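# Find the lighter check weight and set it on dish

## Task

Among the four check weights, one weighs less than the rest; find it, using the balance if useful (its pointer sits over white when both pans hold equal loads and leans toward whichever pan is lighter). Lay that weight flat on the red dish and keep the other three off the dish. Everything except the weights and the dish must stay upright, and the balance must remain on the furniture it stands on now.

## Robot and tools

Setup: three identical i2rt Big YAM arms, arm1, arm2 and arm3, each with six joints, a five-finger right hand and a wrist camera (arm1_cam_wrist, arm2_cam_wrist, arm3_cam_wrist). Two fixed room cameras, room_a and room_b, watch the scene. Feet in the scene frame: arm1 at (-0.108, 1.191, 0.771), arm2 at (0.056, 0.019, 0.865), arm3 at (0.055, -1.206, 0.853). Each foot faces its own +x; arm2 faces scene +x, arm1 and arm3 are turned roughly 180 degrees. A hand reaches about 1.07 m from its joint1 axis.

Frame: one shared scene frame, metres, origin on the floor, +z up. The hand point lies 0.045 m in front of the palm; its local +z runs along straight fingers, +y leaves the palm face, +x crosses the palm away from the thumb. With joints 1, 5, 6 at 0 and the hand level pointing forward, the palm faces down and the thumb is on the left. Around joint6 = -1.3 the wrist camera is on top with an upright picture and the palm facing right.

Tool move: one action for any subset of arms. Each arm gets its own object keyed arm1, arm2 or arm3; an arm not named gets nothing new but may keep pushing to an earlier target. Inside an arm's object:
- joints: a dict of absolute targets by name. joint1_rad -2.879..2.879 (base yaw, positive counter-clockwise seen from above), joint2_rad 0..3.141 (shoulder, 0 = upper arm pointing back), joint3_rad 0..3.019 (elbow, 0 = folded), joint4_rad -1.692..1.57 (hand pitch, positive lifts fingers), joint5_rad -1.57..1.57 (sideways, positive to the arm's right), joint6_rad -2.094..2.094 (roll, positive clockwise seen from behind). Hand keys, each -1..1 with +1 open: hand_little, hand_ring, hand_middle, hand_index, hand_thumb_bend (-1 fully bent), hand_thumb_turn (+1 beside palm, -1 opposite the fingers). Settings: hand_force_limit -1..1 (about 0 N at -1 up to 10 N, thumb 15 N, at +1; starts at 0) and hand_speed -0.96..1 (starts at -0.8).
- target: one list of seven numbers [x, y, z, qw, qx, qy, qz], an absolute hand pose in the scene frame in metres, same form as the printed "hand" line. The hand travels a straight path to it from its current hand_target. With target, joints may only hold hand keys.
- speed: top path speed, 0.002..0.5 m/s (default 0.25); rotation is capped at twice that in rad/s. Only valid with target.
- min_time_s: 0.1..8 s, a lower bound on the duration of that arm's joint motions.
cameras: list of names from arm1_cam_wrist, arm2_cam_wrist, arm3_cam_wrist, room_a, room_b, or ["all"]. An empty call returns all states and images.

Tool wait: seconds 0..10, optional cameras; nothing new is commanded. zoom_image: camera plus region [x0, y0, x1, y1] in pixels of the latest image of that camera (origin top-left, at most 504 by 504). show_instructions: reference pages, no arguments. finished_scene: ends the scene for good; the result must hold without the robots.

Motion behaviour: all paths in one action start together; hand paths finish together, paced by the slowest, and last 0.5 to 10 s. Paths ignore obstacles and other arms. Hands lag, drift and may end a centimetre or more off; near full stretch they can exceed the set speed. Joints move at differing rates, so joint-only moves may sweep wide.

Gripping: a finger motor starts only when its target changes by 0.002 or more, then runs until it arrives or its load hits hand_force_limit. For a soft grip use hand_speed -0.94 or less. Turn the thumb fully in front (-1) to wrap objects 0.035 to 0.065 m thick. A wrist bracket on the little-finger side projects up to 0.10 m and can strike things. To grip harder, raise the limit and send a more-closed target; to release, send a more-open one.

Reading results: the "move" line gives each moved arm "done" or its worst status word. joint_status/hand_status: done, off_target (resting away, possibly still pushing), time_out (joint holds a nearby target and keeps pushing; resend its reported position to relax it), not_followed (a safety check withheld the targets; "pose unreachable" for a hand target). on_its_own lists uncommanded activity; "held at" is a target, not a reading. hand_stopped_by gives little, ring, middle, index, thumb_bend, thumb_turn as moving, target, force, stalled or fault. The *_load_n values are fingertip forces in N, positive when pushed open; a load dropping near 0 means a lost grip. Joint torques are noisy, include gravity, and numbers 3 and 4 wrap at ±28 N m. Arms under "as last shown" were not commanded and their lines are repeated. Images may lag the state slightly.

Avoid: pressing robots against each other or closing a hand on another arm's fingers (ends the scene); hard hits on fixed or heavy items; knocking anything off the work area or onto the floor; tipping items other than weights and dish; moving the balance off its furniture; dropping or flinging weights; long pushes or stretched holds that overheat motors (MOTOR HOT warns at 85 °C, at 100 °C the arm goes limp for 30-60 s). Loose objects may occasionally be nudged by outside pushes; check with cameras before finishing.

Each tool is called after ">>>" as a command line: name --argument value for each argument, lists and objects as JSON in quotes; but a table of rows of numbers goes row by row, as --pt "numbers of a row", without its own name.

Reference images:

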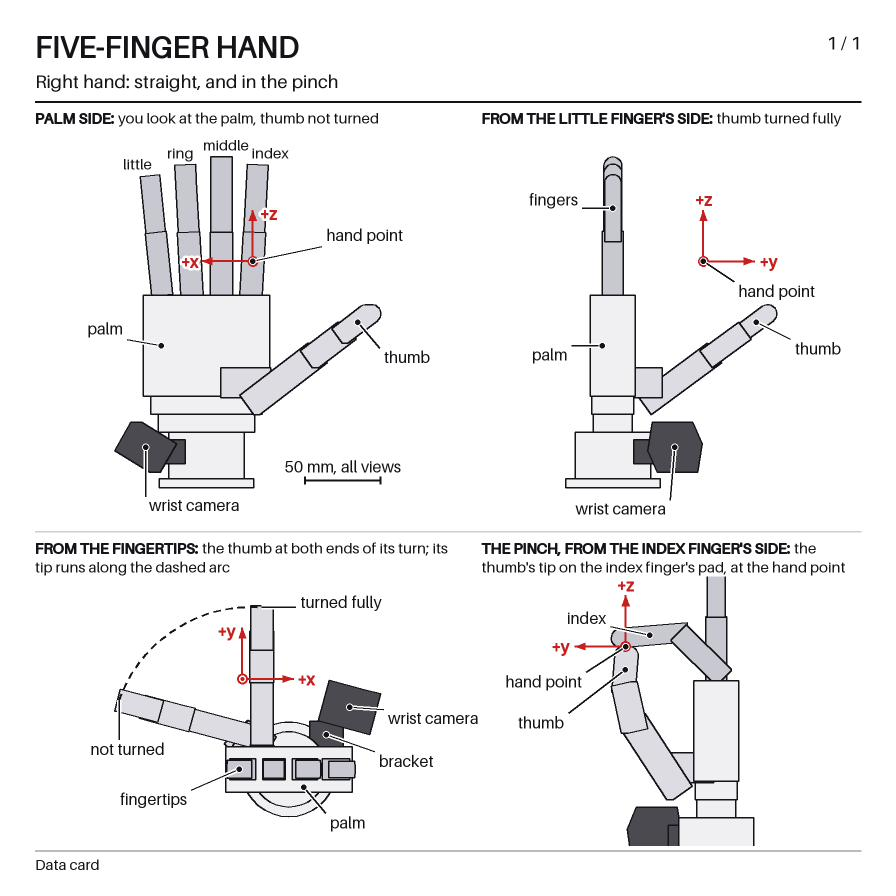

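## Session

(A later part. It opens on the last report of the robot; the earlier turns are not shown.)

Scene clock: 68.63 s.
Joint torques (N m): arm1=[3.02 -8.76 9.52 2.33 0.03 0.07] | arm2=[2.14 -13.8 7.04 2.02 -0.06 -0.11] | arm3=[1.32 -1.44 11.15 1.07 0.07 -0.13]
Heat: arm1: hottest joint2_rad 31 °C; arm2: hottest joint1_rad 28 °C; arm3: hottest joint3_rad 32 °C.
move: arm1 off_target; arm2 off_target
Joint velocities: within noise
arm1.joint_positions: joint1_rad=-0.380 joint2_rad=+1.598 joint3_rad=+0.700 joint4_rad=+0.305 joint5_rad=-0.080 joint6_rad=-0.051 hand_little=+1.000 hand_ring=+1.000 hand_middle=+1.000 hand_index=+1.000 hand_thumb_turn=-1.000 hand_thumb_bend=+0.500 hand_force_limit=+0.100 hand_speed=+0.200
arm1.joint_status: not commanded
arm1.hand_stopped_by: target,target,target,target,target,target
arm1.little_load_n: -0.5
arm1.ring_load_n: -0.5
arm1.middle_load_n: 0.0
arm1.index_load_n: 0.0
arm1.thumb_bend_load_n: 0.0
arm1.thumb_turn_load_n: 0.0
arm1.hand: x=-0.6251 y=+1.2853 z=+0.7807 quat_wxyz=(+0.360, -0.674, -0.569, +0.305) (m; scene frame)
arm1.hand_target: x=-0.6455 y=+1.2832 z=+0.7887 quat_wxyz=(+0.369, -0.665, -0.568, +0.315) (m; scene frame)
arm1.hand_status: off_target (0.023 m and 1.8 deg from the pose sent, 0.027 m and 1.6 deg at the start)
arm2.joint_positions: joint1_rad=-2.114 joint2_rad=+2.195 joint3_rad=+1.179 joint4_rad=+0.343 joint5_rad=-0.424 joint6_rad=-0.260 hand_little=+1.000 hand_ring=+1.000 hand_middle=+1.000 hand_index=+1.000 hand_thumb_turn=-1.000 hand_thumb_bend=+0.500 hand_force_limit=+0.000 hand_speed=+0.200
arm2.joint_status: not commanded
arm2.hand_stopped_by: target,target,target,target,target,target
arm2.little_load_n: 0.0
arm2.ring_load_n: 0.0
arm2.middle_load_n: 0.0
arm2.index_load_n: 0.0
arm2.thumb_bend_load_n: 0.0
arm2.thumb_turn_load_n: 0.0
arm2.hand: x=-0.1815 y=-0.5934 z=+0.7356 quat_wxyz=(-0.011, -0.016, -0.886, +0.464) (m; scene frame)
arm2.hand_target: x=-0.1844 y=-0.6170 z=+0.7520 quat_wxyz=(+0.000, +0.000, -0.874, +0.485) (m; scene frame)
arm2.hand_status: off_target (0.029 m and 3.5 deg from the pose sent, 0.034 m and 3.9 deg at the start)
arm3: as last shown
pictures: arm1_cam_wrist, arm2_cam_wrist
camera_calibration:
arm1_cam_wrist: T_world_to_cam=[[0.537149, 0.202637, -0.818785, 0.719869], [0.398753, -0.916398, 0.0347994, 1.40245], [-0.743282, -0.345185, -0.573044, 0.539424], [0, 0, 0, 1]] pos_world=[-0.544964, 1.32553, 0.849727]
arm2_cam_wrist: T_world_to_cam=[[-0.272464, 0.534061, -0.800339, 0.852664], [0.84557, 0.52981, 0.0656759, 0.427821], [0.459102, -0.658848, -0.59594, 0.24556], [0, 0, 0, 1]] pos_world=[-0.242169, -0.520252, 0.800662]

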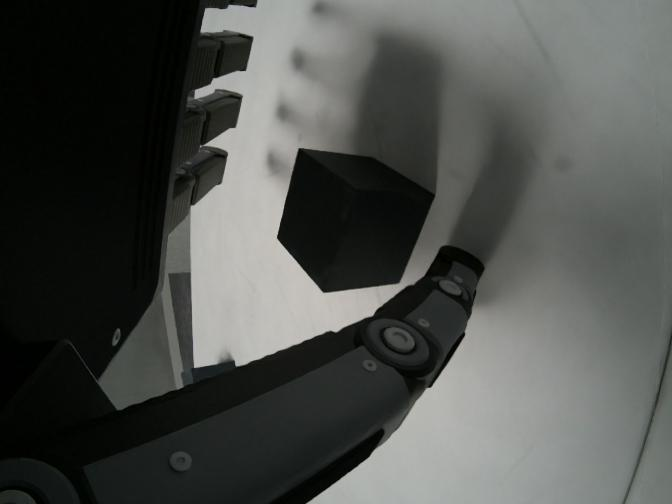

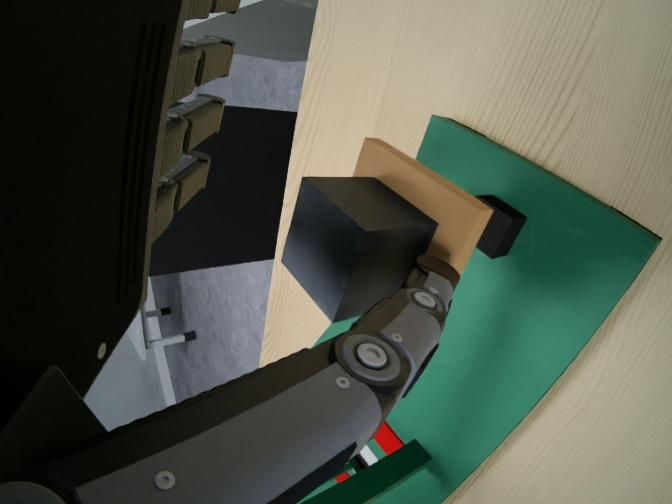

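>>> move --arm1 '{"target": [-0.655, 1.284, 0.794, 0.3687, -0.6651, -0.5680, 0.3149], "speed": 0.1, "joints": {"hand_index": 0.4, "hand_middle": 0.4, "hand_speed": -0.3, "hand_force_limit": 0}}' --arm2 '{"target": [-0.185, -0.624, 0.749, 0, 0, 0.8746, -0.4849], "speed": 0.08, "joints": {"hand_index": 0.4, "hand_middle": 0.4, "hand_speed": -0.3, "hand_force_limit": 0}}' --cameras '["arm1_cam_wrist", "arm2_cam_wrist"]'

>>> zoom_image --camera "arm1_cam_wrist" --region '[240, 100, 520, 380]'

>>> zoom_image --camera "arm2_cam_wrist" --region '[240, 120, 520, 400]'

Scene clock: 71.27 s.
Joint torques (N m): arm1=[3.02 -9 9.65 1.68 0.07 0.11] | arm2=[2.02 -13.51 7.23 1.77 -0.05 -0.08] | arm3=[1.44 -1.26 11.11 1.05 0.07 -0.14]
Heat: arm1: hottest joint2_rad 31 °C; arm2: hottest joint2_rad 29 °C; arm3: hottest joint3_rad 32 °C.
move: arm1 off_target; arm2 off_target
Joint velocities: within noise
arm1.joint_positions: joint1_rad=-0.377 joint2_rad=+1.602 joint3_rad=+0.729 joint4_rad=+0.303 joint5_rad=-0.076 joint6_rad=-0.051 hand_little=+1.000 hand_ring=+1.000 hand_middle=+0.400 hand_index=+0.400 hand_thumb_turn=-1.000 hand_thumb_bend=+0.500 hand_force_limit=+0.000 hand_speed=-0.300
arm1.joint_status: all done
arm1.hand_stopped_by: target,target,target,target,target,target
arm1.little_load_n: 0.0
arm1.ring_load_n: -0.5
arm1.middle_load_n: 0.0
arm1.index_load_n: 0.0
arm1.thumb_bend_load_n: 0.0
arm1.thumb_turn_load_n: 0.0
arm1.hand: x=-0.6382 y=+1.2878 z=+0.7910 quat_wxyz=(+0.369, -0.669, -0.566, +0.310) (m; scene frame)
arm1.hand_target: x=-0.6543 y=+1.2837 z=+0.7944 quat_wxyz=(+0.369, -0.665, -0.568, +0.315) (m; scene frame)
arm1.hand_status: off_target (0.017 m and 0.7 deg from the pose sent, 0.033 m and 1.8 deg at the start)
arm2.joint_positions: joint1_rad=-2.109 joint2_rad=+2.204 joint3_rad=+1.195 joint4_rad=+0.343 joint5_rad=-0.420 joint6_rad=-0.260 hand_little=+1.000 hand_ring=+1.000 hand_middle=+0.400 hand_index=+0.400 hand_thumb_turn=-1.000 hand_thumb_bend=+0.500 hand_force_limit=+0.000 hand_speed=-0.300
arm2.joint_status: all done
arm2.hand_stopped_by: target,target,target,target,target,target
arm2.little_load_n: 0.0
arm2.ring_load_n: 0.0
arm2.middle_load_n: -0.5
arm2.index_load_n: 0.0
arm2.thumb_bend_load_n: 0.0
arm2.thumb_turn_load_n: 0.0
arm2.hand: x=-0.1823 y=-0.6001 z=+0.7357 quat_wxyz=(-0.009, -0.014, -0.884, +0.467) (m; scene frame)
arm2.hand_target: x=-0.1843 y=-0.6229 z=+0.7497 quat_wxyz=(+0.000, +0.000, -0.875, +0.485) (m; scene frame)
arm2.hand_status: off_target (0.027 m and 3.0 deg from the pose sent, 0.034 m and 3.5 deg at the start)
arm3: as last shown
arm3.little_load_n: 0.5
pictures: arm1_cam_wrist, arm2_cam_wrist
camera_calibration:
arm1_cam_wrist: T_world_to_cam=[[0.518657, 0.209262, -0.828978, 0.722587], [0.399477, -0.916555, 0.0185665, 1.42316], [-0.755919, -0.340788, -0.558973, 0.511591], [0, 0, 0, 1]] pos_world=[-0.556572, 1.32753, 0.858551]
arm2_cam_wrist: T_world_to_cam=[[-0.278272, 0.528876, -0.801782, 0.85302], [0.844864, 0.53187, 0.0576102, 0.439085], [0.456912, -0.661366, -0.594833, 0.23876], [0, 0, 0, 1]] pos_world=[-0.242688, -0.52677, 0.800663]

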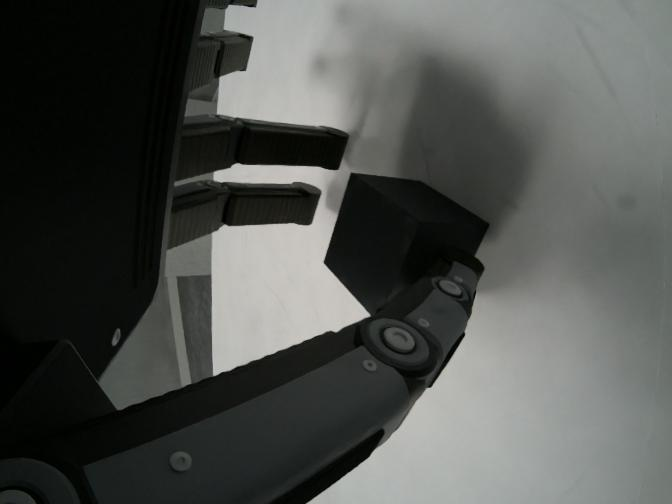

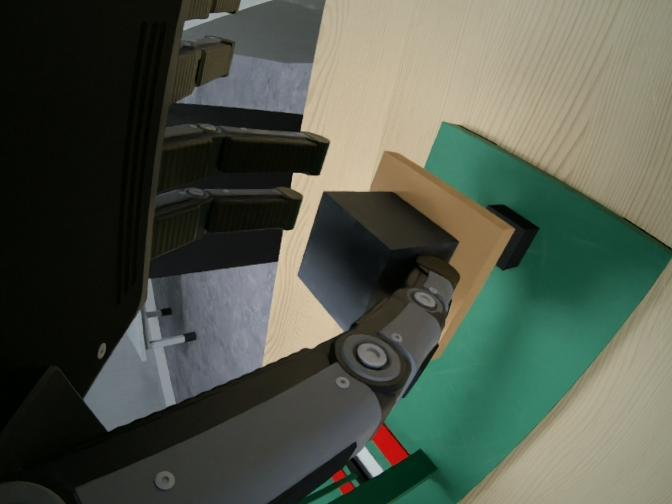

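Scaled by 1.800 from the camera's 672x504 image, which has a finer 960x720 frame.

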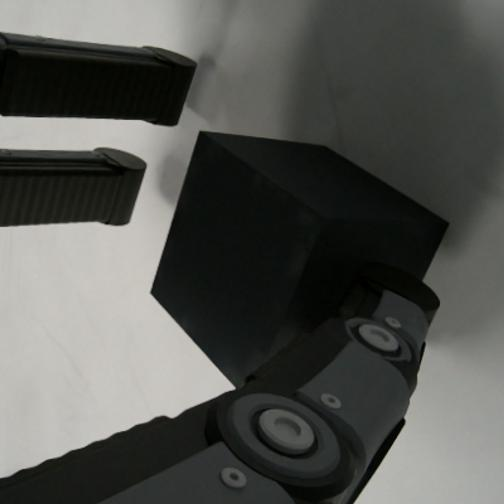

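Scaled by 1.800 from the camera's 672x504 image, which has a finer 960x720 frame.

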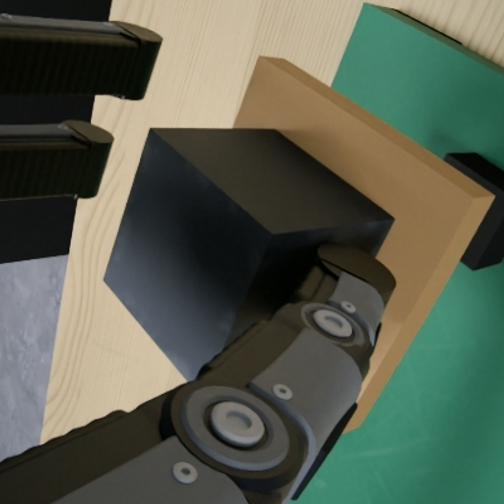

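>>> move --arm1 '{"joints": {"hand_index": -0.5, "hand_middle": -0.5, "hand_speed": -0.88, "hand_force_limit": 0}}' --arm2 '{"joints": {"hand_index": -0.5, "hand_middle": -0.5, "hand_speed": -0.88, "hand_force_limit": 0}}' --cameras '["arm1_cam_wrist", "arm2_cam_wrist"]'

>>> zoom_image --camera "arm1_cam_wrist" --region '[240, 100, 520, 380]'

>>> zoom_image --camera "arm2_cam_wrist" --region '[240, 120, 520, 400]'

Scene clock: 76.77 s.
Joint torques (N m): arm1=[3.02 -8.94 9.46 1.62 0.04 0.12] | arm2=[1.85 -13.51 7.17 1.8 -0.08 -0.08] | arm3=[1.08 -1.2 11.12 1.06 0.08 -0.15]
Heat: arm1: hottest joint3_rad 32 °C; arm2: hottest joint2_rad 29 °C; arm3: hottest joint3_rad 32 °C.
move: arm1 off_target; arm2 off_target
Joint velocities: within noise
arm1.joint_positions: joint1_rad=-0.377 joint2_rad=+1.602 joint3_rad=+0.729 joint4_rad=+0.303 joint5_rad=-0.075 joint6_rad=-0.051 hand_little=+1.000 hand_ring=+1.000 hand_middle=-0.010 hand_index=-0.043 hand_thumb_turn=-1.000 hand_thumb_bend=+0.502 hand_force_limit=+0.000 hand_speed=-0.880
arm1.joint_status: hand_middle off_target (ended at -0.010, target -0.500); hand_index off_target (ended at -0.043, target -0.500); the others done
arm1.hand_stopped_by: target,target,force,force,target,target
arm1.little_load_n: 0.0
arm1.ring_load_n: 0.0
arm1.middle_load_n: 4.0
arm1.index_load_n: 7.0
arm1.thumb_bend_load_n: 8.0
arm1.thumb_turn_load_n: -1.0
arm1.hand: x=-0.6383 y=+1.2875 z=+0.7910 quat_wxyz=(+0.369, -0.669, -0.566, +0.310) (m; scene frame)
arm1.hand_target: x=-0.6542 y=+1.2837 z=+0.7943 quat_wxyz=(+0.369, -0.665, -0.568, +0.315) (m; scene frame)
arm1.hand_status: not commanded
arm2.joint_positions: joint1_rad=-2.107 joint2_rad=+2.204 joint3_rad=+1.197 joint4_rad=+0.343 joint5_rad=-0.419 joint6_rad=-0.260 hand_little=+1.000 hand_ring=+1.000 hand_middle=-0.009 hand_index=-0.043 hand_thumb_turn=-1.000 hand_thumb_bend=+0.502 hand_force_limit=+0.000 hand_speed=-0.880
arm2.joint_status: hand_middle off_target (ended at -0.009, target -0.500); hand_index off_target (ended at -0.043, target -0.500); the others done
arm2.hand_stopped_by: target,target,force,force,target,target
arm2.little_load_n: 0.0
arm2.ring_load_n: 0.0
arm2.middle_load_n: 3.5
arm2.index_load_n: 8.0
arm2.thumb_bend_load_n: 10.0
arm2.thumb_turn_load_n: -2.5
arm2.hand: x=-0.1820 y=-0.6008 z=+0.7358 quat_wxyz=(-0.009, -0.014, -0.884, +0.467) (m; scene frame)
arm2.hand_target: x=-0.1843 y=-0.6230 z=+0.7497 quat_wxyz=(+0.000, +0.000, -0.875, +0.485) (m; scene frame)
arm2.hand_status: not commanded
arm3: as last shown
pictures: arm1_cam_wrist, arm2_cam_wrist
camera_calibration:
arm1_cam_wrist: T_world_to_cam=[[0.518782, 0.209646, -0.828803, 0.722111], [0.399589, -0.916512, 0.0182871, 1.42317], [-0.755774, -0.340667, -0.559242, 0.511565], [0, 0, 0, 1]] pos_world=[-0.556672, 1.32723, 0.85855]
arm2_cam_wrist: T_world_to_cam=[[-0.279197, 0.528384, -0.801785, 0.853181], [0.844614, 0.532362, 0.0567205, 0.440022], [0.45681, -0.661363, -0.594914, 0.238275], [0, 0, 0, 1]] pos_world=[-0.24229, -0.527472, 0.800863]

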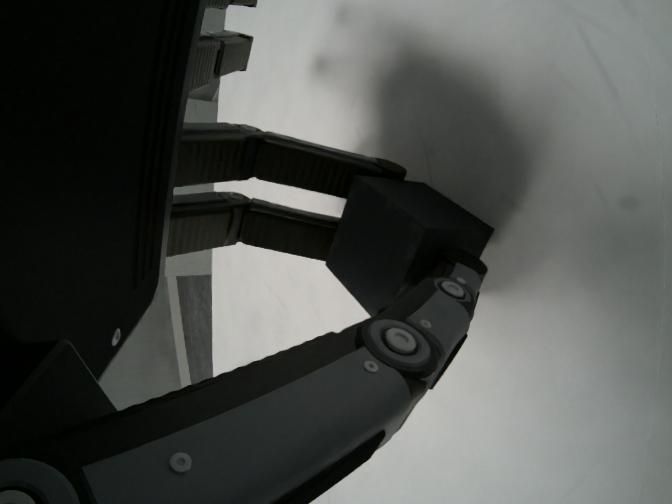

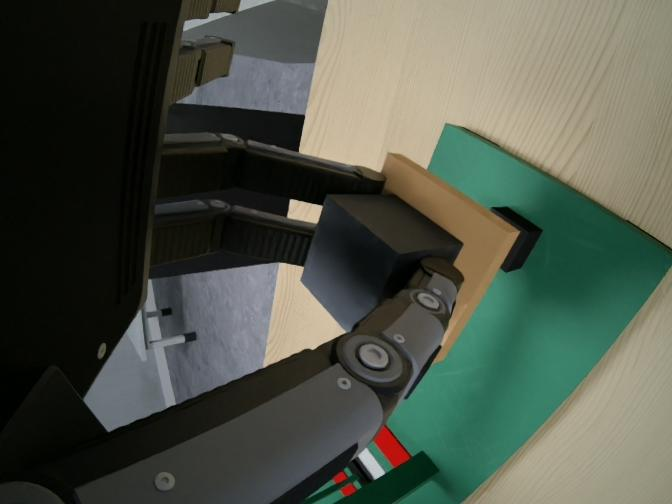

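Scaled by 1.800 from the camera's 672x504 image, which has a finer 960x720 frame.

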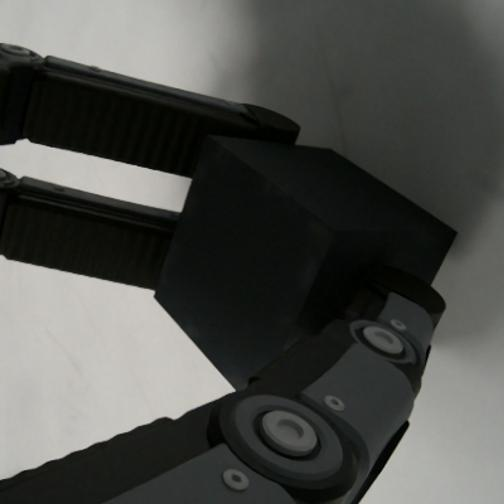

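Scaled by 1.800 from the camera's 672x504 image, which has a finer 960x720 frame.

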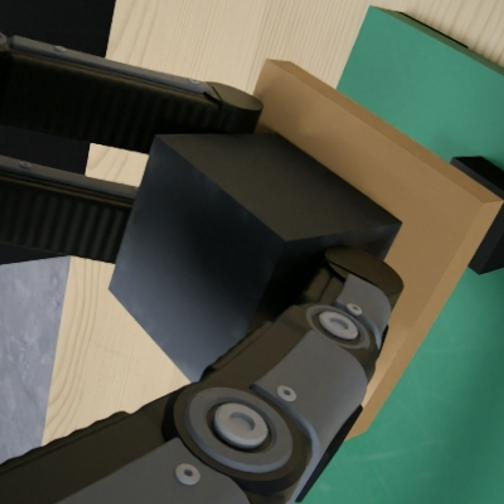

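>>> move --arm1 '{"target": [-0.6500, 1.284, 0.87, 0.3687, -0.6651, -0.5680, 0.3149], "speed": 0.1}' --arm2 '{"target": [-0.185, -0.620, 0.84, 0, 0, 0.8746, -0.4849], "speed": 0.1}' --cameras '["arm1_cam_wrist", "arm2_cam_wrist", "room_b"]'

Scene clock: 78.97 s.
Joint torques (N m): arm1=[2.32 -11.11 11.69 1.84 -0.09 0.1] | arm2=[1.55 -16.09 6.94 1.31 -0.33 -0.02] | arm3=[1.26 -1.32 11.12 1.1 0.07 -0.14]
Heat: arm1: hottest joint3_rad 33 °C; arm2: hottest joint2_rad 29 °C; arm3: hottest joint3_rad 32 °C.
move: arm1 off_target; arm2 off_target
Joint velocities: arm1=[within noise] | arm2=[-0.015 -0.005 -0.017 0.046 -0.051 -0.037] | arm3=[within noise]
arm1.joint_positions: joint1_rad=-0.377 joint2_rad=+1.468 joint3_rad=+0.774 joint4_rad=+0.060 joint5_rad=-0.075 joint6_rad=-0.051 hand_little=+1.000 hand_ring=+1.000 hand_middle=-0.010 hand_index=-0.043 hand_thumb_turn=-1.000 hand_thumb_bend=+0.502 hand_force_limit=+0.000 hand_speed=-0.880
arm1.joint_status: not commanded
arm1.hand_stopped_by: target,target,force,force,target,target
arm1.little_load_n: 0.0
arm1.ring_load_n: 0.0
arm1.middle_load_n: 3.5
arm1.index_load_n: 6.5
arm1.thumb_bend_load_n: 8.5
arm1.thumb_turn_load_n: -1.0
arm1.hand: x=-0.6228 y=+1.2835 z=+0.8343 quat_wxyz=(+0.345, -0.681, -0.575, +0.294) (m; scene frame)
arm1.hand_target: x=-0.6478 y=+1.2834 z=+0.8707 quat_wxyz=(+0.369, -0.665, -0.568, +0.315) (m; scene frame)
arm1.hand_status: off_target (0.045 m and 4.2 deg from the pose sent, 0.080 m and 0.7 deg at the start)
arm2.joint_positions: joint1_rad=-2.107 joint2_rad=+2.060 joint3_rad=+1.197 joint4_rad=+0.177 joint5_rad=-0.416 joint6_rad=-0.267 hand_little=+1.000 hand_ring=+1.000 hand_middle=-0.009 hand_index=-0.043 hand_thumb_turn=-1.000 hand_thumb_bend=+0.502 hand_force_limit=+0.000 hand_speed=-0.880
arm2.joint_status: not commanded
arm2.hand_stopped_by: target,target,force,force,target,target
arm2.little_load_n: 0.0
arm2.ring_load_n: 0.0
arm2.middle_load_n: 4.0
arm2.index_load_n: 7.0
arm2.thumb_bend_load_n: 10.5
arm2.thumb_turn_load_n: -2.5
arm2.hand: x=-0.1813 y=-0.5998 z=+0.8024 quat_wxyz=(-0.010, -0.013, -0.889, +0.458) (m; scene frame)
arm2.hand_target: x=-0.1844 y=-0.6191 z=+0.8400 quat_wxyz=(+0.000, +0.000, -0.875, +0.485) (m; scene frame)
arm2.hand_status: off_target (0.043 m and 4.0 deg from the pose sent, 0.106 m and 3.0 deg at the start)
arm3: as last shown
arm3.little_load_n: 0.0
arm3.index_load_n: 0.5
pictures: arm1_cam_wrist, arm2_cam_wrist, room_b
camera_calibration:
arm1_cam_wrist: T_world_to_cam=[[0.570058, 0.196026, -0.797877, 0.774405], [0.397166, -0.915865, 0.0587487, 1.37634], [-0.719231, -0.350379, -0.599951, 0.615302], [0, 0, 0, 1]] pos_world=[-0.545547, 1.32433, 0.906172]
arm2_cam_wrist: T_world_to_cam=[[-0.27795, 0.543554, -0.792018, 0.907618], [0.843276, 0.532928, 0.0698044, 0.4247], [0.460031, -0.648488, -0.606494, 0.295875], [0, 0, 0, 1]] pos_world=[-0.241978, -0.527802, 0.86865]

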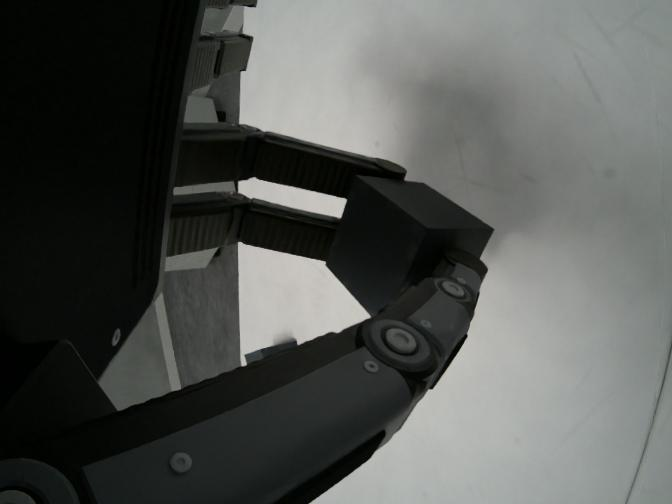

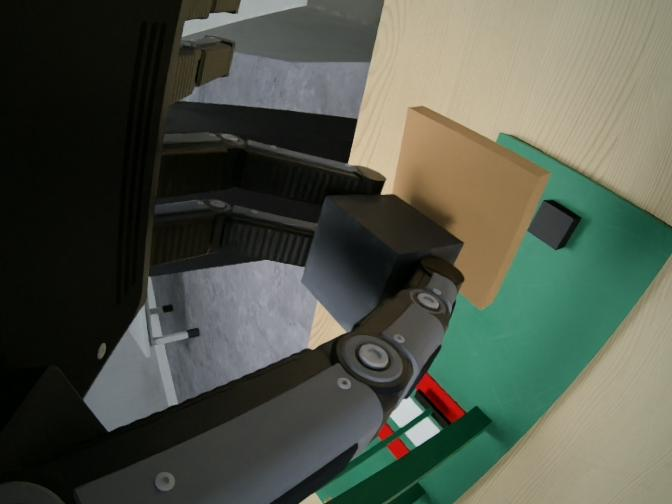

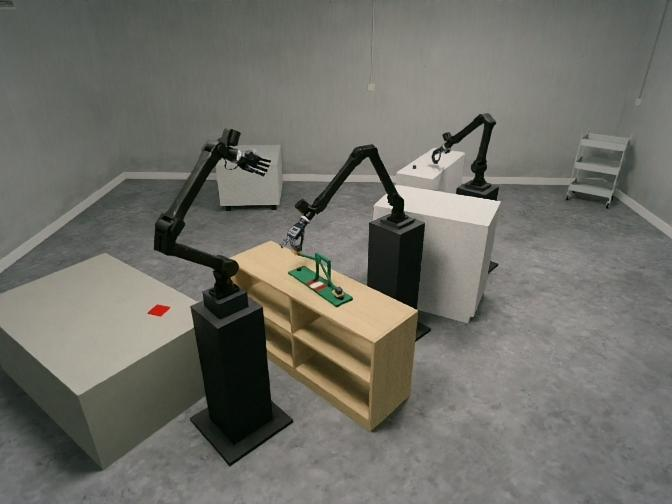

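>>> move --arm1 '{"target": [-0.58, 1.27, 0.97, 0.3687, -0.6651, -0.5680, 0.3149], "speed": 0.3}' --arm2 '{"target": [-0.36, -0.600, 0.84, -0.0842, 0.1519, 0.8614, -0.4775], "speed": 0.2}' --cameras '["arm1_cam_wrist", "arm2_cam_wrist", "arm3_cam_wrist"]'

>>> zoom_image --camera "arm3_cam_wrist" --region '[200, 150, 480, 330]'

Scene clock: 82.90 s.
Joint torques (N m): arm1=[1.73 -8.12 12.86 1.81 -0.18 0.01] | arm2=[0.21 -15.44 9.77 1.42 -0.08 0.14] | arm3=[1.03 -1.32 11.18 1.02 0.08 -0.13]
Heat: arm1: hottest joint3_rad 34 °C; arm2: hottest joint2_rad 29 °C; arm3: hottest joint3_rad 32 °C.
move: arm1 off_target; arm2 off_target
Joint velocities: within noise
arm1.joint_positions: joint1_rad=-0.377 joint2_rad=+1.136 joint3_rad=+0.774 joint4_rad=-0.272 joint5_rad=-0.082 joint6_rad=-0.051 hand_little=+1.000 hand_ring=+1.000 hand_middle=-0.010 hand_index=-0.043 hand_thumb_turn=-1.000 hand_thumb_bend=+0.502 hand_force_limit=+0.000 hand_speed=-0.880
arm1.joint_status: not commanded
arm1.hand_stopped_by: target,target,force,force,target,target
arm1.little_load_n: 0.0
arm1.ring_load_n: 0.0
arm1.middle_load_n: 3.5
arm1.index_load_n: 6.0
arm1.thumb_bend_load_n: 8.5
arm1.thumb_turn_load_n: -0.5
arm1.hand: x=-0.5616 y=+1.2661 z=+0.9319 quat_wxyz=(+0.343, -0.680, -0.576, +0.296) (m; scene frame)
arm1.hand_target: x=-0.5781 y=+1.2695 z=+0.9701 quat_wxyz=(+0.369, -0.665, -0.568, +0.315) (m; scene frame)
arm1.hand_status: off_target (0.042 m and 4.1 deg from the pose sent, 0.143 m and 4.2 deg at the start)
arm2.joint_positions: joint1_rad=-2.290 joint2_rad=+2.132 joint3_rad=+1.341 joint4_rad=+0.126 joint5_rad=-0.296 joint6_rad=-0.194 hand_little=+1.000 hand_ring=+1.000 hand_middle=-0.009 hand_index=-0.043 hand_thumb_turn=-1.000 hand_thumb_bend=+0.502 hand_force_limit=+0.000 hand_speed=-0.880
arm2.joint_status: not commanded
arm2.hand_stopped_by: target,target,force,force,target,target
arm2.little_load_n: 0.0
arm2.ring_load_n: 0.0
arm2.middle_load_n: 4.0
arm2.index_load_n: 7.0
arm2.thumb_bend_load_n: 10.5
arm2.thumb_turn_load_n: -2.5
arm2.hand: x=-0.3368 y=-0.5771 z=+0.8045 quat_wxyz=(+0.070, -0.151, -0.878, +0.449) (m; scene frame)
arm2.hand_target: x=-0.3586 y=-0.5977 z=+0.8412 quat_wxyz=(+0.084, -0.152, -0.861, +0.478) (m; scene frame)
arm2.hand_status: off_target (0.048 m and 4.1 deg from the pose sent, 0.183 m and 19.6 deg at the start)
arm3.joint_positions: joint1_rad=-1.391 joint2_rad=+0.647 joint3_rad=+1.415 joint4_rad=-1.239 joint5_rad=-0.002 joint6_rad=-1.291 hand_little=+1.000 hand_ring=+1.000 hand_middle=+1.000 hand_index=+1.000 hand_thumb_turn=-1.000 hand_thumb_bend=+0.000 hand_force_limit=+0.000 hand_speed=+0.300
arm3.joint_status: not commanded
arm3.hand_stopped_by: target,target,target,target,target,target
arm3.little_load_n: 0.0
arm3.ring_load_n: 0.0
arm3.middle_load_n: 0.0
arm3.index_load_n: 0.0
arm3.thumb_bend_load_n: -0.5
arm3.thumb_turn_load_n: 0.0
arm3.hand: x=+0.0517 y=-0.9459 z=+1.3672 quat_wxyz=(+0.446, -0.626, -0.580, -0.269) (m; scene frame)
arm3.hand_target: x=+0.0555 y=-0.9496 z=+1.3751 quat_wxyz=(+0.447, -0.625, -0.578, -0.276) (m; scene frame)
arm3.hand_status: not commanded
pictures: arm1_cam_wrist, arm2_cam_wrist, arm3_cam_wrist
camera_calibration:
arm1_cam_wrist: T_world_to_cam=[[0.568343, 0.196101, -0.799081, 0.8209], [0.401743, -0.913684, 0.0615125, 1.32768], [-0.718045, -0.355985, -0.598069, 0.717783], [0, 0, 0, 1]] pos_world=[-0.484538, 1.30762, 1.00358]
arm2_cam_wrist: T_world_to_cam=[[-0.104258, 0.614033, -0.782364, 0.945131], [0.968949, 0.240048, 0.0592776, 0.425407], [0.224203, -0.751891, -0.619994, 0.25519], [0, 0, 0, 1]] pos_world=[-0.370875, -0.490584, 0.872436]
arm3_cam_wrist: T_world_to_cam=[[0.984913, 0.1686, -0.0389952, 0.164306], [0.131345, -0.875035, -0.465899, -0.20887], [-0.112673, 0.453748, -0.883978, 1.75834], [0, 0, 0, 1]] pos_world=[0.063725, -1.00832, 1.46343]

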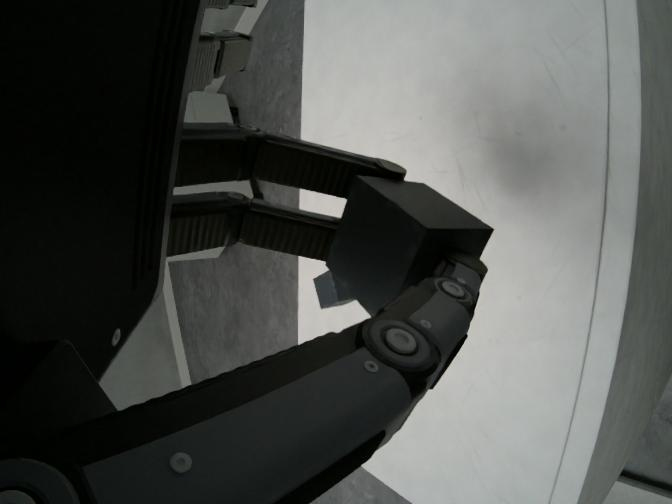

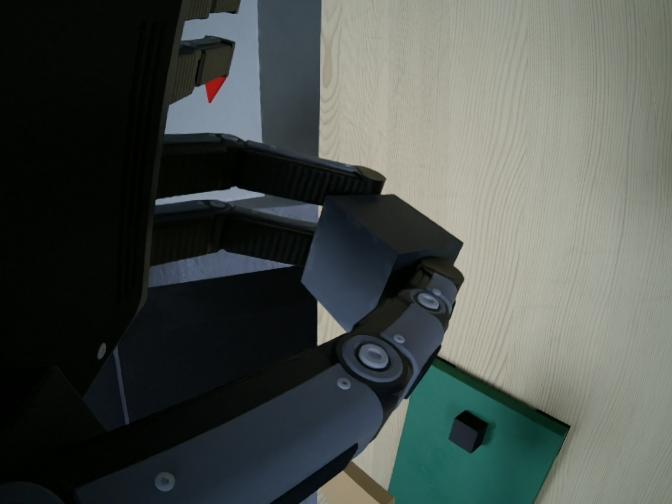

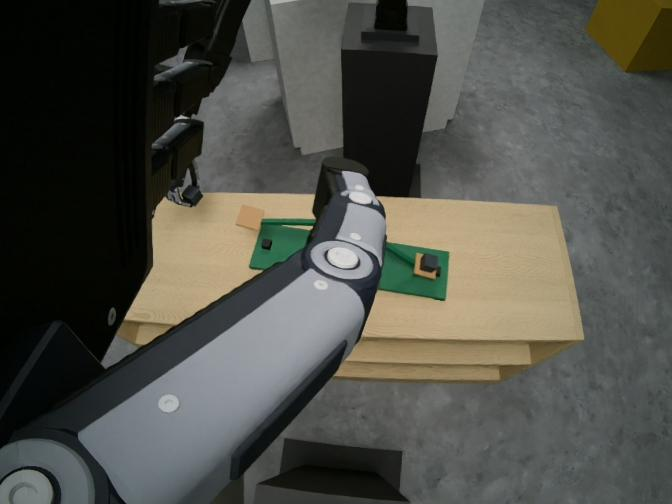

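Scaled by 1.800 from the camera's 672x504 image, which has a finer 960x720 frame.

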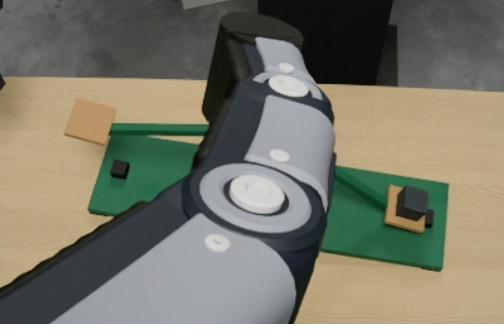

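>>> move --arm1 '{"joints": {"joint1_rad": 1.518, "joint5_rad": 0}, "min_time_s": 2.5}' --arm2 '{"target": [-0.345, -0.600, 0.70, -0.0842, 0.1519, 0.8614, -0.4775], "speed": 0.12}' --cameras '["arm1_cam_wrist", "arm2_cam_wrist", "room_a"]'

Scene clock: 88.67 s.
Joint torques (N m): arm1=[2.14 -8.29 12.93 1.77 0.08 0.04] | arm2=[1.9 -16.67 7.45 2.3 -0.05 0.15] | arm3=[1.32 -1.67 11.11 1.09 0.08 -0.14]
Heat: arm1: hottest joint3_rad 37 °C; arm2: hottest joint2_rad 30 °C; arm3: hottest joint3_rad 32 °C.
move: arm1 done; arm2 off_target
Joint velocities: within noise
arm1.joint_positions: joint1_rad=+1.508 joint2_rad=+1.136 joint3_rad=+0.774 joint4_rad=-0.272 joint5_rad=-0.001 joint6_rad=-0.051 hand_little=+1.000 hand_ring=+1.000 hand_middle=-0.010 hand_index=-0.043 hand_thumb_turn=-1.000 hand_thumb_bend=+0.502 hand_force_limit=+0.000 hand_speed=-0.880
arm1.joint_status: all done
arm1.hand_stopped_by: target,target,force,force,target,target
arm1.little_load_n: 0.0
arm1.ring_load_n: 0.0
arm1.middle_load_n: 3.5
arm1.index_load_n: 6.5
arm1.thumb_bend_load_n: 8.5
arm1.thumb_turn_load_n: -0.5
arm1.hand: x=-0.0549 y=+0.7322 z=+0.9290 quat_wxyz=(-0.001, +0.048, -0.891, +0.451) (m; scene frame)
arm1.hand_target: x=-0.0495 y=+0.7156 z=+0.9673 quat_wxyz=(-0.002, +0.053, -0.874, +0.483) (m; scene frame)
arm1.hand_status: not commanded
arm2.joint_positions: joint1_rad=-2.290 joint2_rad=+2.395 joint3_rad=+1.346 joint4_rad=+0.369 joint5_rad=-0.280 joint6_rad=-0.181 hand_little=+1.000 hand_ring=+1.000 hand_middle=-0.009 hand_index=-0.043 hand_thumb_turn=-1.000 hand_thumb_bend=+0.502 hand_force_limit=+0.000 hand_speed=-0.880
arm2.joint_status: not commanded
arm2.hand_stopped_by: target,target,force,force,target,target
arm2.little_load_n: 0.0
arm2.ring_load_n: 0.0
arm2.middle_load_n: 3.5
arm2.index_load_n: 7.0
arm2.thumb_bend_load_n: 10.5
arm2.thumb_turn_load_n: -2.5
arm2.hand: x=-0.3303 y=-0.5636 z=+0.6645 quat_wxyz=(+0.070, -0.162, -0.880, +0.441) (m; scene frame)
arm2.hand_target: x=-0.3433 y=-0.5978 z=+0.7018 quat_wxyz=(+0.084, -0.152, -0.861, +0.478) (m; scene frame)
arm2.hand_status: off_target (0.053 m and 5.1 deg from the pose sent, 0.107 m and 4.1 deg at the start)
arm3: as last shown
arm3.thumb_bend_load_n: 0.0
pictures: arm1_cam_wrist, arm2_cam_wrist, room_a
camera_calibration:
arm1_cam_wrist: T_world_to_cam=[[-0.369931, 0.503469, -0.780814, 0.341738], [0.788548, 0.614556, 0.0226706, -0.425198], [0.491267, -0.607322, -0.624353, 1.16471], [0, 0, 0, 1]] pos_world=[-0.110474, 0.796605, 1.00366]
arm2_cam_wrist: T_world_to_cam=[[-0.0818364, 0.62756, -0.774255, 0.837668], [0.972951, 0.218696, 0.0744225, 0.403358], [0.216031, -0.747222, -0.628483, 0.182626], [0, 0, 0, 1]] pos_world=[-0.363349, -0.477437, 0.733327]

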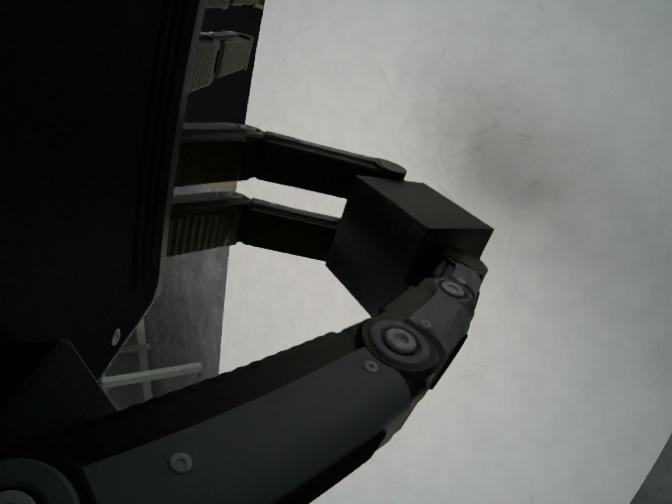

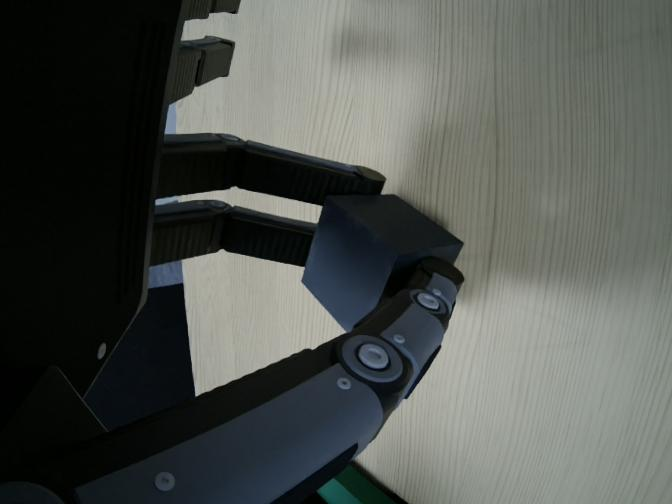

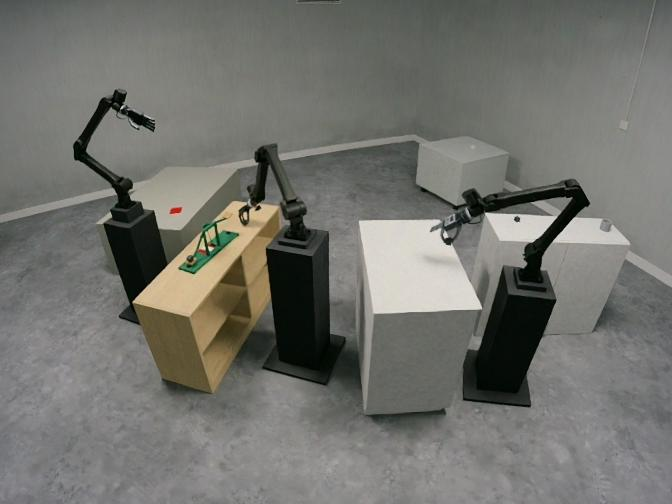

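>>> move --arm1 '{"target": [-0.070, 0.60, 0.88, 0.0133, -0.0225, 0.8614, -0.5073], "speed": 0.2}' --arm2 '{"target": [-0.348, -0.624, 0.681, -0.0881, 0.1496, 0.8486, -0.4998], "speed": 0.06}' --cameras '["arm1_cam_wrist", "arm2_cam_wrist"]'

Scene clock: 91.90 s.
Joint torques (N m): arm1=[0.73 -10.87 12.21 2.66 -0.11 0.26] | arm2=[2.02 -16.26 7.54 2.48 -0.04 0.16] | arm3=[1.14 -1.38 11.08 1.02 0.06 -0.13]
Heat: arm1: hottest joint3_rad 37 °C; arm2: hottest joint2_rad 30 °C; arm3: hottest joint3_rad 33 °C.
move: arm1 off_target; arm2 off_target
Joint velocities: within noise
arm1.joint_positions: joint1_rad=+1.464 joint2_rad=+1.507 joint3_rad=+0.850 joint4_rad=+0.081 joint5_rad=-0.046 joint6_rad=-0.043 hand_little=+1.000 hand_ring=+1.000 hand_middle=-0.010 hand_index=-0.043 hand_thumb_turn=-1.000 hand_thumb_bend=+0.502 hand_force_limit=+0.000 hand_speed=-0.880
arm1.joint_status: not commanded
arm1.hand_stopped_by: target,target,force,force,target,target
arm1.little_load_n: 0.0
arm1.ring_load_n: 0.0
arm1.middle_load_n: 3.5
arm1.index_load_n: 6.0
arm1.thumb_bend_load_n: 8.5
arm1.thumb_turn_load_n: -1.0
arm1.hand: x=-0.0652 y=+0.6327 z=+0.8529 quat_wxyz=(-0.012, +0.035, -0.878, +0.477) (m; scene frame)
arm1.hand_target: x=-0.0705 y=+0.6030 z=+0.8812 quat_wxyz=(-0.013, +0.023, -0.861, +0.507) (m; scene frame)
arm1.hand_status: off_target (0.043 m and 4.2 deg from the pose sent, 0.142 m and 8.0 deg at the start)
arm2.joint_positions: joint1_rad=-2.274 joint2_rad=+2.465 joint3_rad=+1.410 joint4_rad=+0.440 joint5_rad=-0.274 joint6_rad=-0.158 hand_little=+1.000 hand_ring=+1.000 hand_middle=-0.009 hand_index=-0.043 hand_thumb_turn=-1.000 hand_thumb_bend=+0.502 hand_force_limit=+0.000 hand_speed=-0.880
arm2.joint_status: not commanded
arm2.hand_stopped_by: target,target,force,force,target,target
arm2.little_load_n: 0.0
arm2.ring_load_n: 0.0
arm2.middle_load_n: 3.0
arm2.index_load_n: 6.5
arm2.thumb_bend_load_n: 10.0
arm2.thumb_turn_load_n: -2.0
arm2.hand: x=-0.3362 y=-0.5899 z=+0.6516 quat_wxyz=(+0.077, -0.159, -0.867, +0.467) (m; scene frame)
arm2.hand_target: x=-0.3463 y=-0.6221 z=+0.6828 quat_wxyz=(+0.088, -0.150, -0.849, +0.500) (m; scene frame)
arm2.hand_status: off_target (0.047 m and 4.6 deg from the pose sent, 0.065 m and 8.1 deg at the start)
arm3: as last shown
pictures: arm1_cam_wrist, arm2_cam_wrist
camera_calibration:
arm1_cam_wrist: T_world_to_cam=[[-0.336999, 0.461984, -0.820367, 0.39074], [0.795216, 0.606148, 0.0146806, -0.341646], [0.504047, -0.647422, -0.571648, 1.04303], [0, 0, 0, 1]] pos_world=[-0.122373, 0.701851, 0.92181]
arm2_cam_wrist: T_world_to_cam=[[-0.101364, 0.584519, -0.805024, 0.831771], [0.974598, 0.220784, 0.0375926, 0.441691], [0.19971, -0.780764, -0.59205, 0.107046], [0, 0, 0, 1]] pos_world=[-0.367538, -0.500126, 0.716367]

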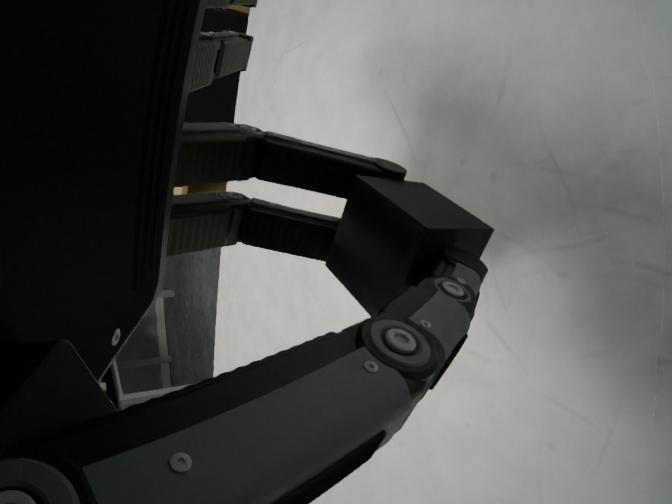

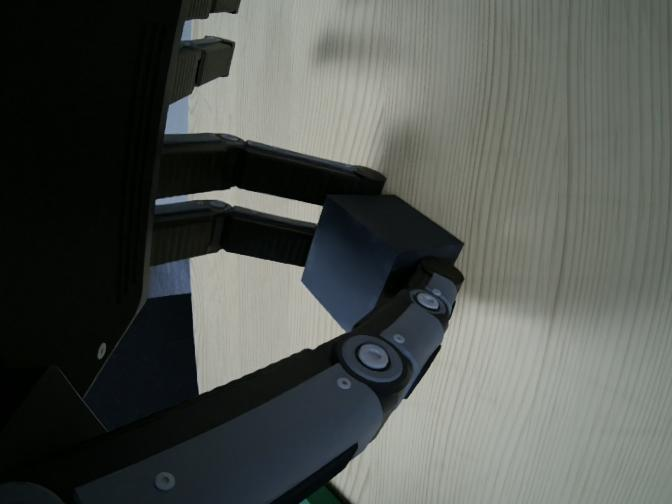

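>>> move --arm1 '{"target": [-0.070, 0.595, 0.848, 0.0133, -0.0225, 0.8614, -0.5073], "speed": 0.1}' --arm2 '{"target": [-0.348, -0.624, 0.668, -0.0881, 0.1496, 0.8486, -0.4998], "speed": 0.04}' --cameras '["arm1_cam_wrist", "arm2_cam_wrist"]'

>>> zoom_image --camera "arm2_cam_wrist" --region '[280, 120, 560, 400]'

Scene clock: 93.60 s.
Joint torques (N m): arm1=[0.5 -10.7 10.39 2.81 -0.05 0.24] | arm2=[2.02 -15.5 7.24 2.35 -0.01 0.08] | arm3=[1.08 -1.32 11.15 1.09 0.07 -0.12]
Heat: arm1: hottest joint3_rad 37 °C; arm2: hottest joint2_rad 30 °C; arm3: hottest joint3_rad 33 °C.
move: arm1 off_target; arm2 off_target
Joint velocities: within noise
arm1.joint_positions: joint1_rad=+1.464 joint2_rad=+1.586 joint3_rad=+0.850 joint4_rad=+0.172 joint5_rad=-0.046 joint6_rad=-0.043 hand_little=+1.000 hand_ring=+1.000 hand_middle=-0.010 hand_index=-0.043 hand_thumb_turn=-1.000 hand_thumb_bend=+0.502 hand_force_limit=+0.000 hand_speed=-0.880
arm1.joint_status: not commanded
arm1.hand_stopped_by: target,target,force,force,target,target
arm1.little_load_n: 0.0
arm1.ring_load_n: 0.0
arm1.middle_load_n: 3.5
arm1.index_load_n: 6.0
arm1.thumb_bend_load_n: 8.5
arm1.thumb_turn_load_n: -0.5
arm1.hand: x=-0.0651 y=+0.6197 z=+0.8276 quat_wxyz=(-0.011, +0.035, -0.875, +0.483) (m; scene frame)
arm1.hand_target: x=-0.0704 y=+0.5967 z=+0.8487 quat_wxyz=(-0.013, +0.023, -0.861, +0.507) (m; scene frame)
arm1.hand_status: off_target (0.032 m and 3.6 deg from the pose sent, 0.038 m and 4.2 deg at the start)
arm2.joint_positions: joint1_rad=-2.274 joint2_rad=+2.481 joint3_rad=+1.430 joint4_rad=+0.459 joint5_rad=-0.274 joint6_rad=-0.153 hand_little=+1.000 hand_ring=+1.000 hand_middle=-0.009 hand_index=-0.043 hand_thumb_turn=-1.000 hand_thumb_bend=+0.502 hand_force_limit=+0.000 hand_speed=-0.880
arm2.joint_status: not commanded
arm2.hand_stopped_by: target,target,force,force,target,target
arm2.little_load_n: 0.0
arm2.ring_load_n: 0.0
arm2.middle_load_n: 3.5
arm2.index_load_n: 7.0
arm2.thumb_bend_load_n: 9.0
arm2.thumb_turn_load_n: -2.5
arm2.hand: x=-0.3413 y=-0.5968 z=+0.6509 quat_wxyz=(+0.081, -0.158, -0.861, +0.476) (m; scene frame)
arm2.hand_target: x=-0.3470 y=-0.6226 z=+0.6693 quat_wxyz=(+0.088, -0.150, -0.849, +0.500) (m; scene frame)
arm2.hand_status: off_target (0.033 m and 3.4 deg from the pose sent, 0.040 m and 4.6 deg at the start)
arm3: as last shown
pictures: arm1_cam_wrist, arm2_cam_wrist
camera_calibration:
arm1_cam_wrist: T_world_to_cam=[[-0.33655, 0.451943, -0.826124, 0.387021], [0.795321, 0.606141, 0.00759669, -0.327641], [0.504181, -0.654477, -0.563437, 1.0177], [0, 0, 0, 1]] pos_world=[-0.122273, 0.689746, 0.895627]
arm2_cam_wrist: T_world_to_cam=[[-0.108269, 0.569143, -0.815079, 0.829758], [0.975461, 0.218935, 0.0233016, 0.456722], [0.191711, -0.792555, -0.578881, 0.0839702], [0, 0, 0, 1]] pos_world=[-0.371775, -0.505692, 0.714284]

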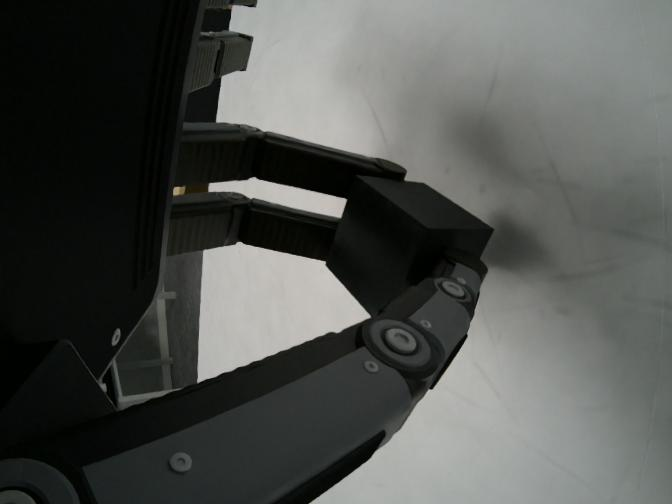

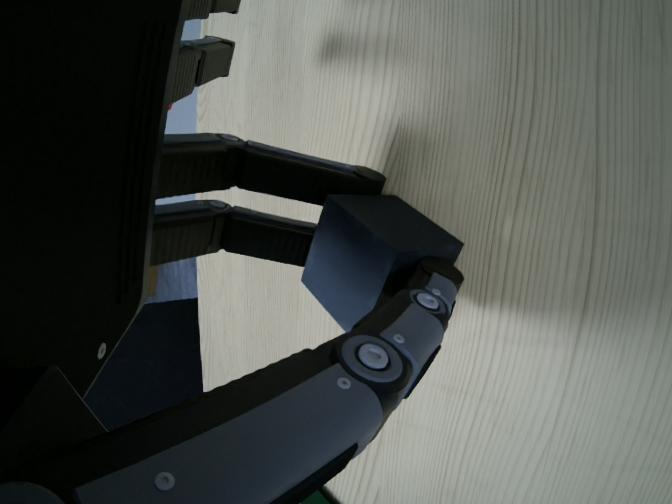

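Scaled by 1.800 from the camera's 672x504 image, which has a finer 960x720 frame.

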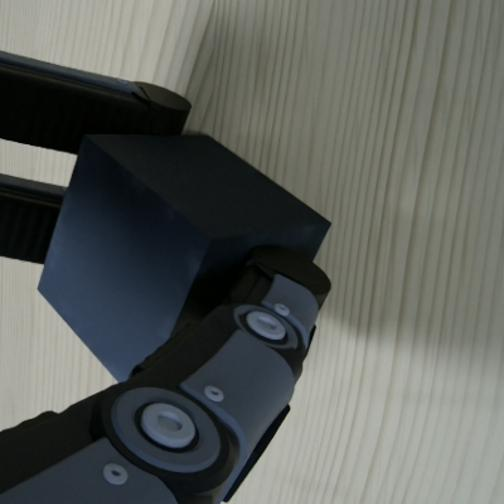

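>>> move --arm1 '{"target": [-0.070, 0.595, 0.828, 0.0133, -0.0225, 0.8614, -0.5073], "speed": 0.06}' --arm2 '{"joints": {"hand_index": 0.5, "hand_middle": 0.5, "hand_speed": -0.6}}' --cameras '["arm1_cam_wrist", "arm2_cam_wrist"]'

Scene clock: 95.30 s.
Joint torques (N m): arm1=[0.56 -11.4 9.1 2.8 -0.05 0.23] | arm2=[2.02 -15.5 7.15 2.26 -0.01 0.1] | arm3=[0.97 -1.49 11.17 1.14 0.08 -0.13]
Heat: arm1: hottest joint3_rad 37 °C; arm2: hottest joint2_rad 30 °C; arm3: hottest joint3_rad 33 °C.
move: arm1 off_target; arm2 done
Joint velocities: within noise
arm1.joint_positions: joint1_rad=+1.464 joint2_rad=+1.626 joint3_rad=+0.850 joint4_rad=+0.231 joint5_rad=-0.046 joint6_rad=-0.042 hand_little=+1.000 hand_ring=+1.000 hand_middle=-0.010 hand_index=-0.043 hand_thumb_turn=-1.000 hand_thumb_bend=+0.502 hand_force_limit=+0.000 hand_speed=-0.880
arm1.joint_status: not commanded
arm1.hand_stopped_by: target,target,force,force,target,target
arm1.little_load_n: 0.0
arm1.ring_load_n: 0.0
arm1.middle_load_n: 3.5
arm1.index_load_n: 6.0
arm1.thumb_bend_load_n: 8.5
arm1.thumb_turn_load_n: -0.5
arm1.hand: x=-0.0650 y=+0.6116 z=+0.8167 quat_wxyz=(-0.011, +0.035, -0.871, +0.490) (m; scene frame)
arm1.hand_target: x=-0.0702 y=+0.5958 z=+0.8284 quat_wxyz=(-0.013, +0.023, -0.861, +0.507) (m; scene frame)
arm1.hand_status: off_target (0.021 m and 2.6 deg from the pose sent, 0.025 m and 3.6 deg at the start)
arm2.joint_positions: joint1_rad=-2.273 joint2_rad=+2.482 joint3_rad=+1.431 joint4_rad=+0.460 joint5_rad=-0.274 joint6_rad=-0.153 hand_little=+1.000 hand_ring=+1.000 hand_middle=+0.500 hand_index=+0.500 hand_thumb_turn=-1.000 hand_thumb_bend=+0.500 hand_force_limit=+0.000 hand_speed=-0.600
arm2.joint_status: all done
arm2.hand_stopped_by: target,target,target,target,target,target
arm2.little_load_n: 0.0
arm2.ring_load_n: 0.0
arm2.middle_load_n: 0.0
arm2.index_load_n: 0.0
arm2.thumb_bend_load_n: 0.5
arm2.thumb_turn_load_n: 0.0
arm2.hand: x=-0.3415 y=-0.5974 z=+0.6509 quat_wxyz=(+0.081, -0.158, -0.861, +0.476) (m; scene frame)
arm2.hand_target: x=-0.3468 y=-0.6227 z=+0.6692 quat_wxyz=(+0.088, -0.149, -0.849, +0.500) (m; scene frame)
arm2.hand_status: not commanded
arm3: as last shown
pictures: arm1_cam_wrist, arm2_cam_wrist
camera_calibration:
arm1_cam_wrist: T_world_to_cam=[[-0.336022, 0.436806, -0.834439, 0.397748], [0.795429, 0.606038, -0.00306864, -0.313856], [0.504362, -0.664769, -0.551091, 1.00241], [0, 0, 0, 1]] pos_world=[-0.122273, 0.682839, 0.883351]
arm2_cam_wrist: T_world_to_cam=[[-0.109239, 0.568206, -0.815603, 0.829492], [0.975469, 0.219042, 0.0219488, 0.457959], [0.191122, -0.793198, -0.578195, 0.0824988], [0, 0, 0, 1]] pos_world=[-0.371879, -0.506196, 0.714185]

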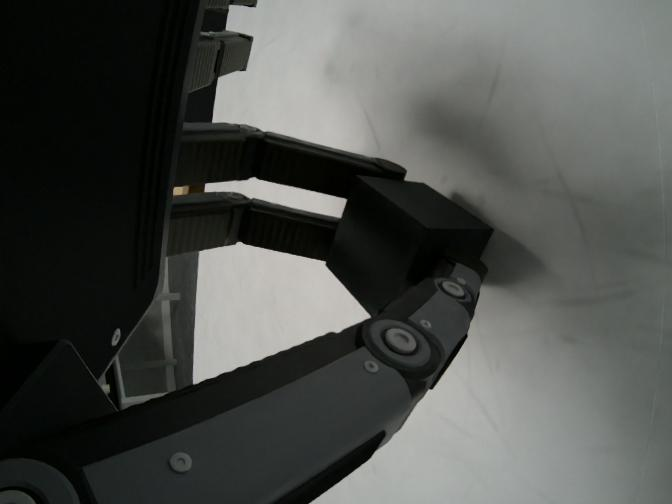

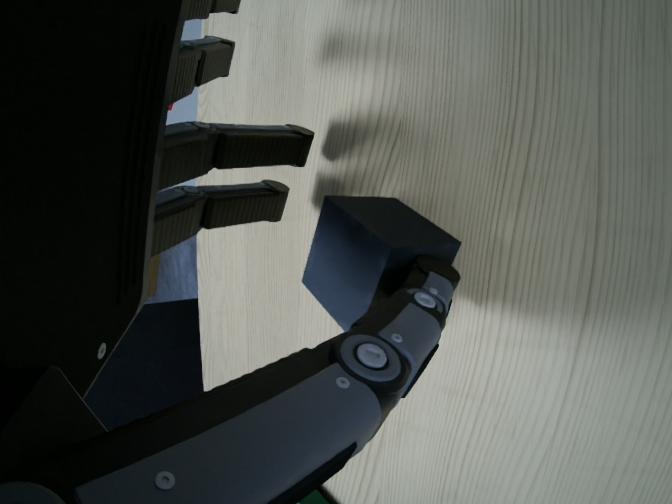

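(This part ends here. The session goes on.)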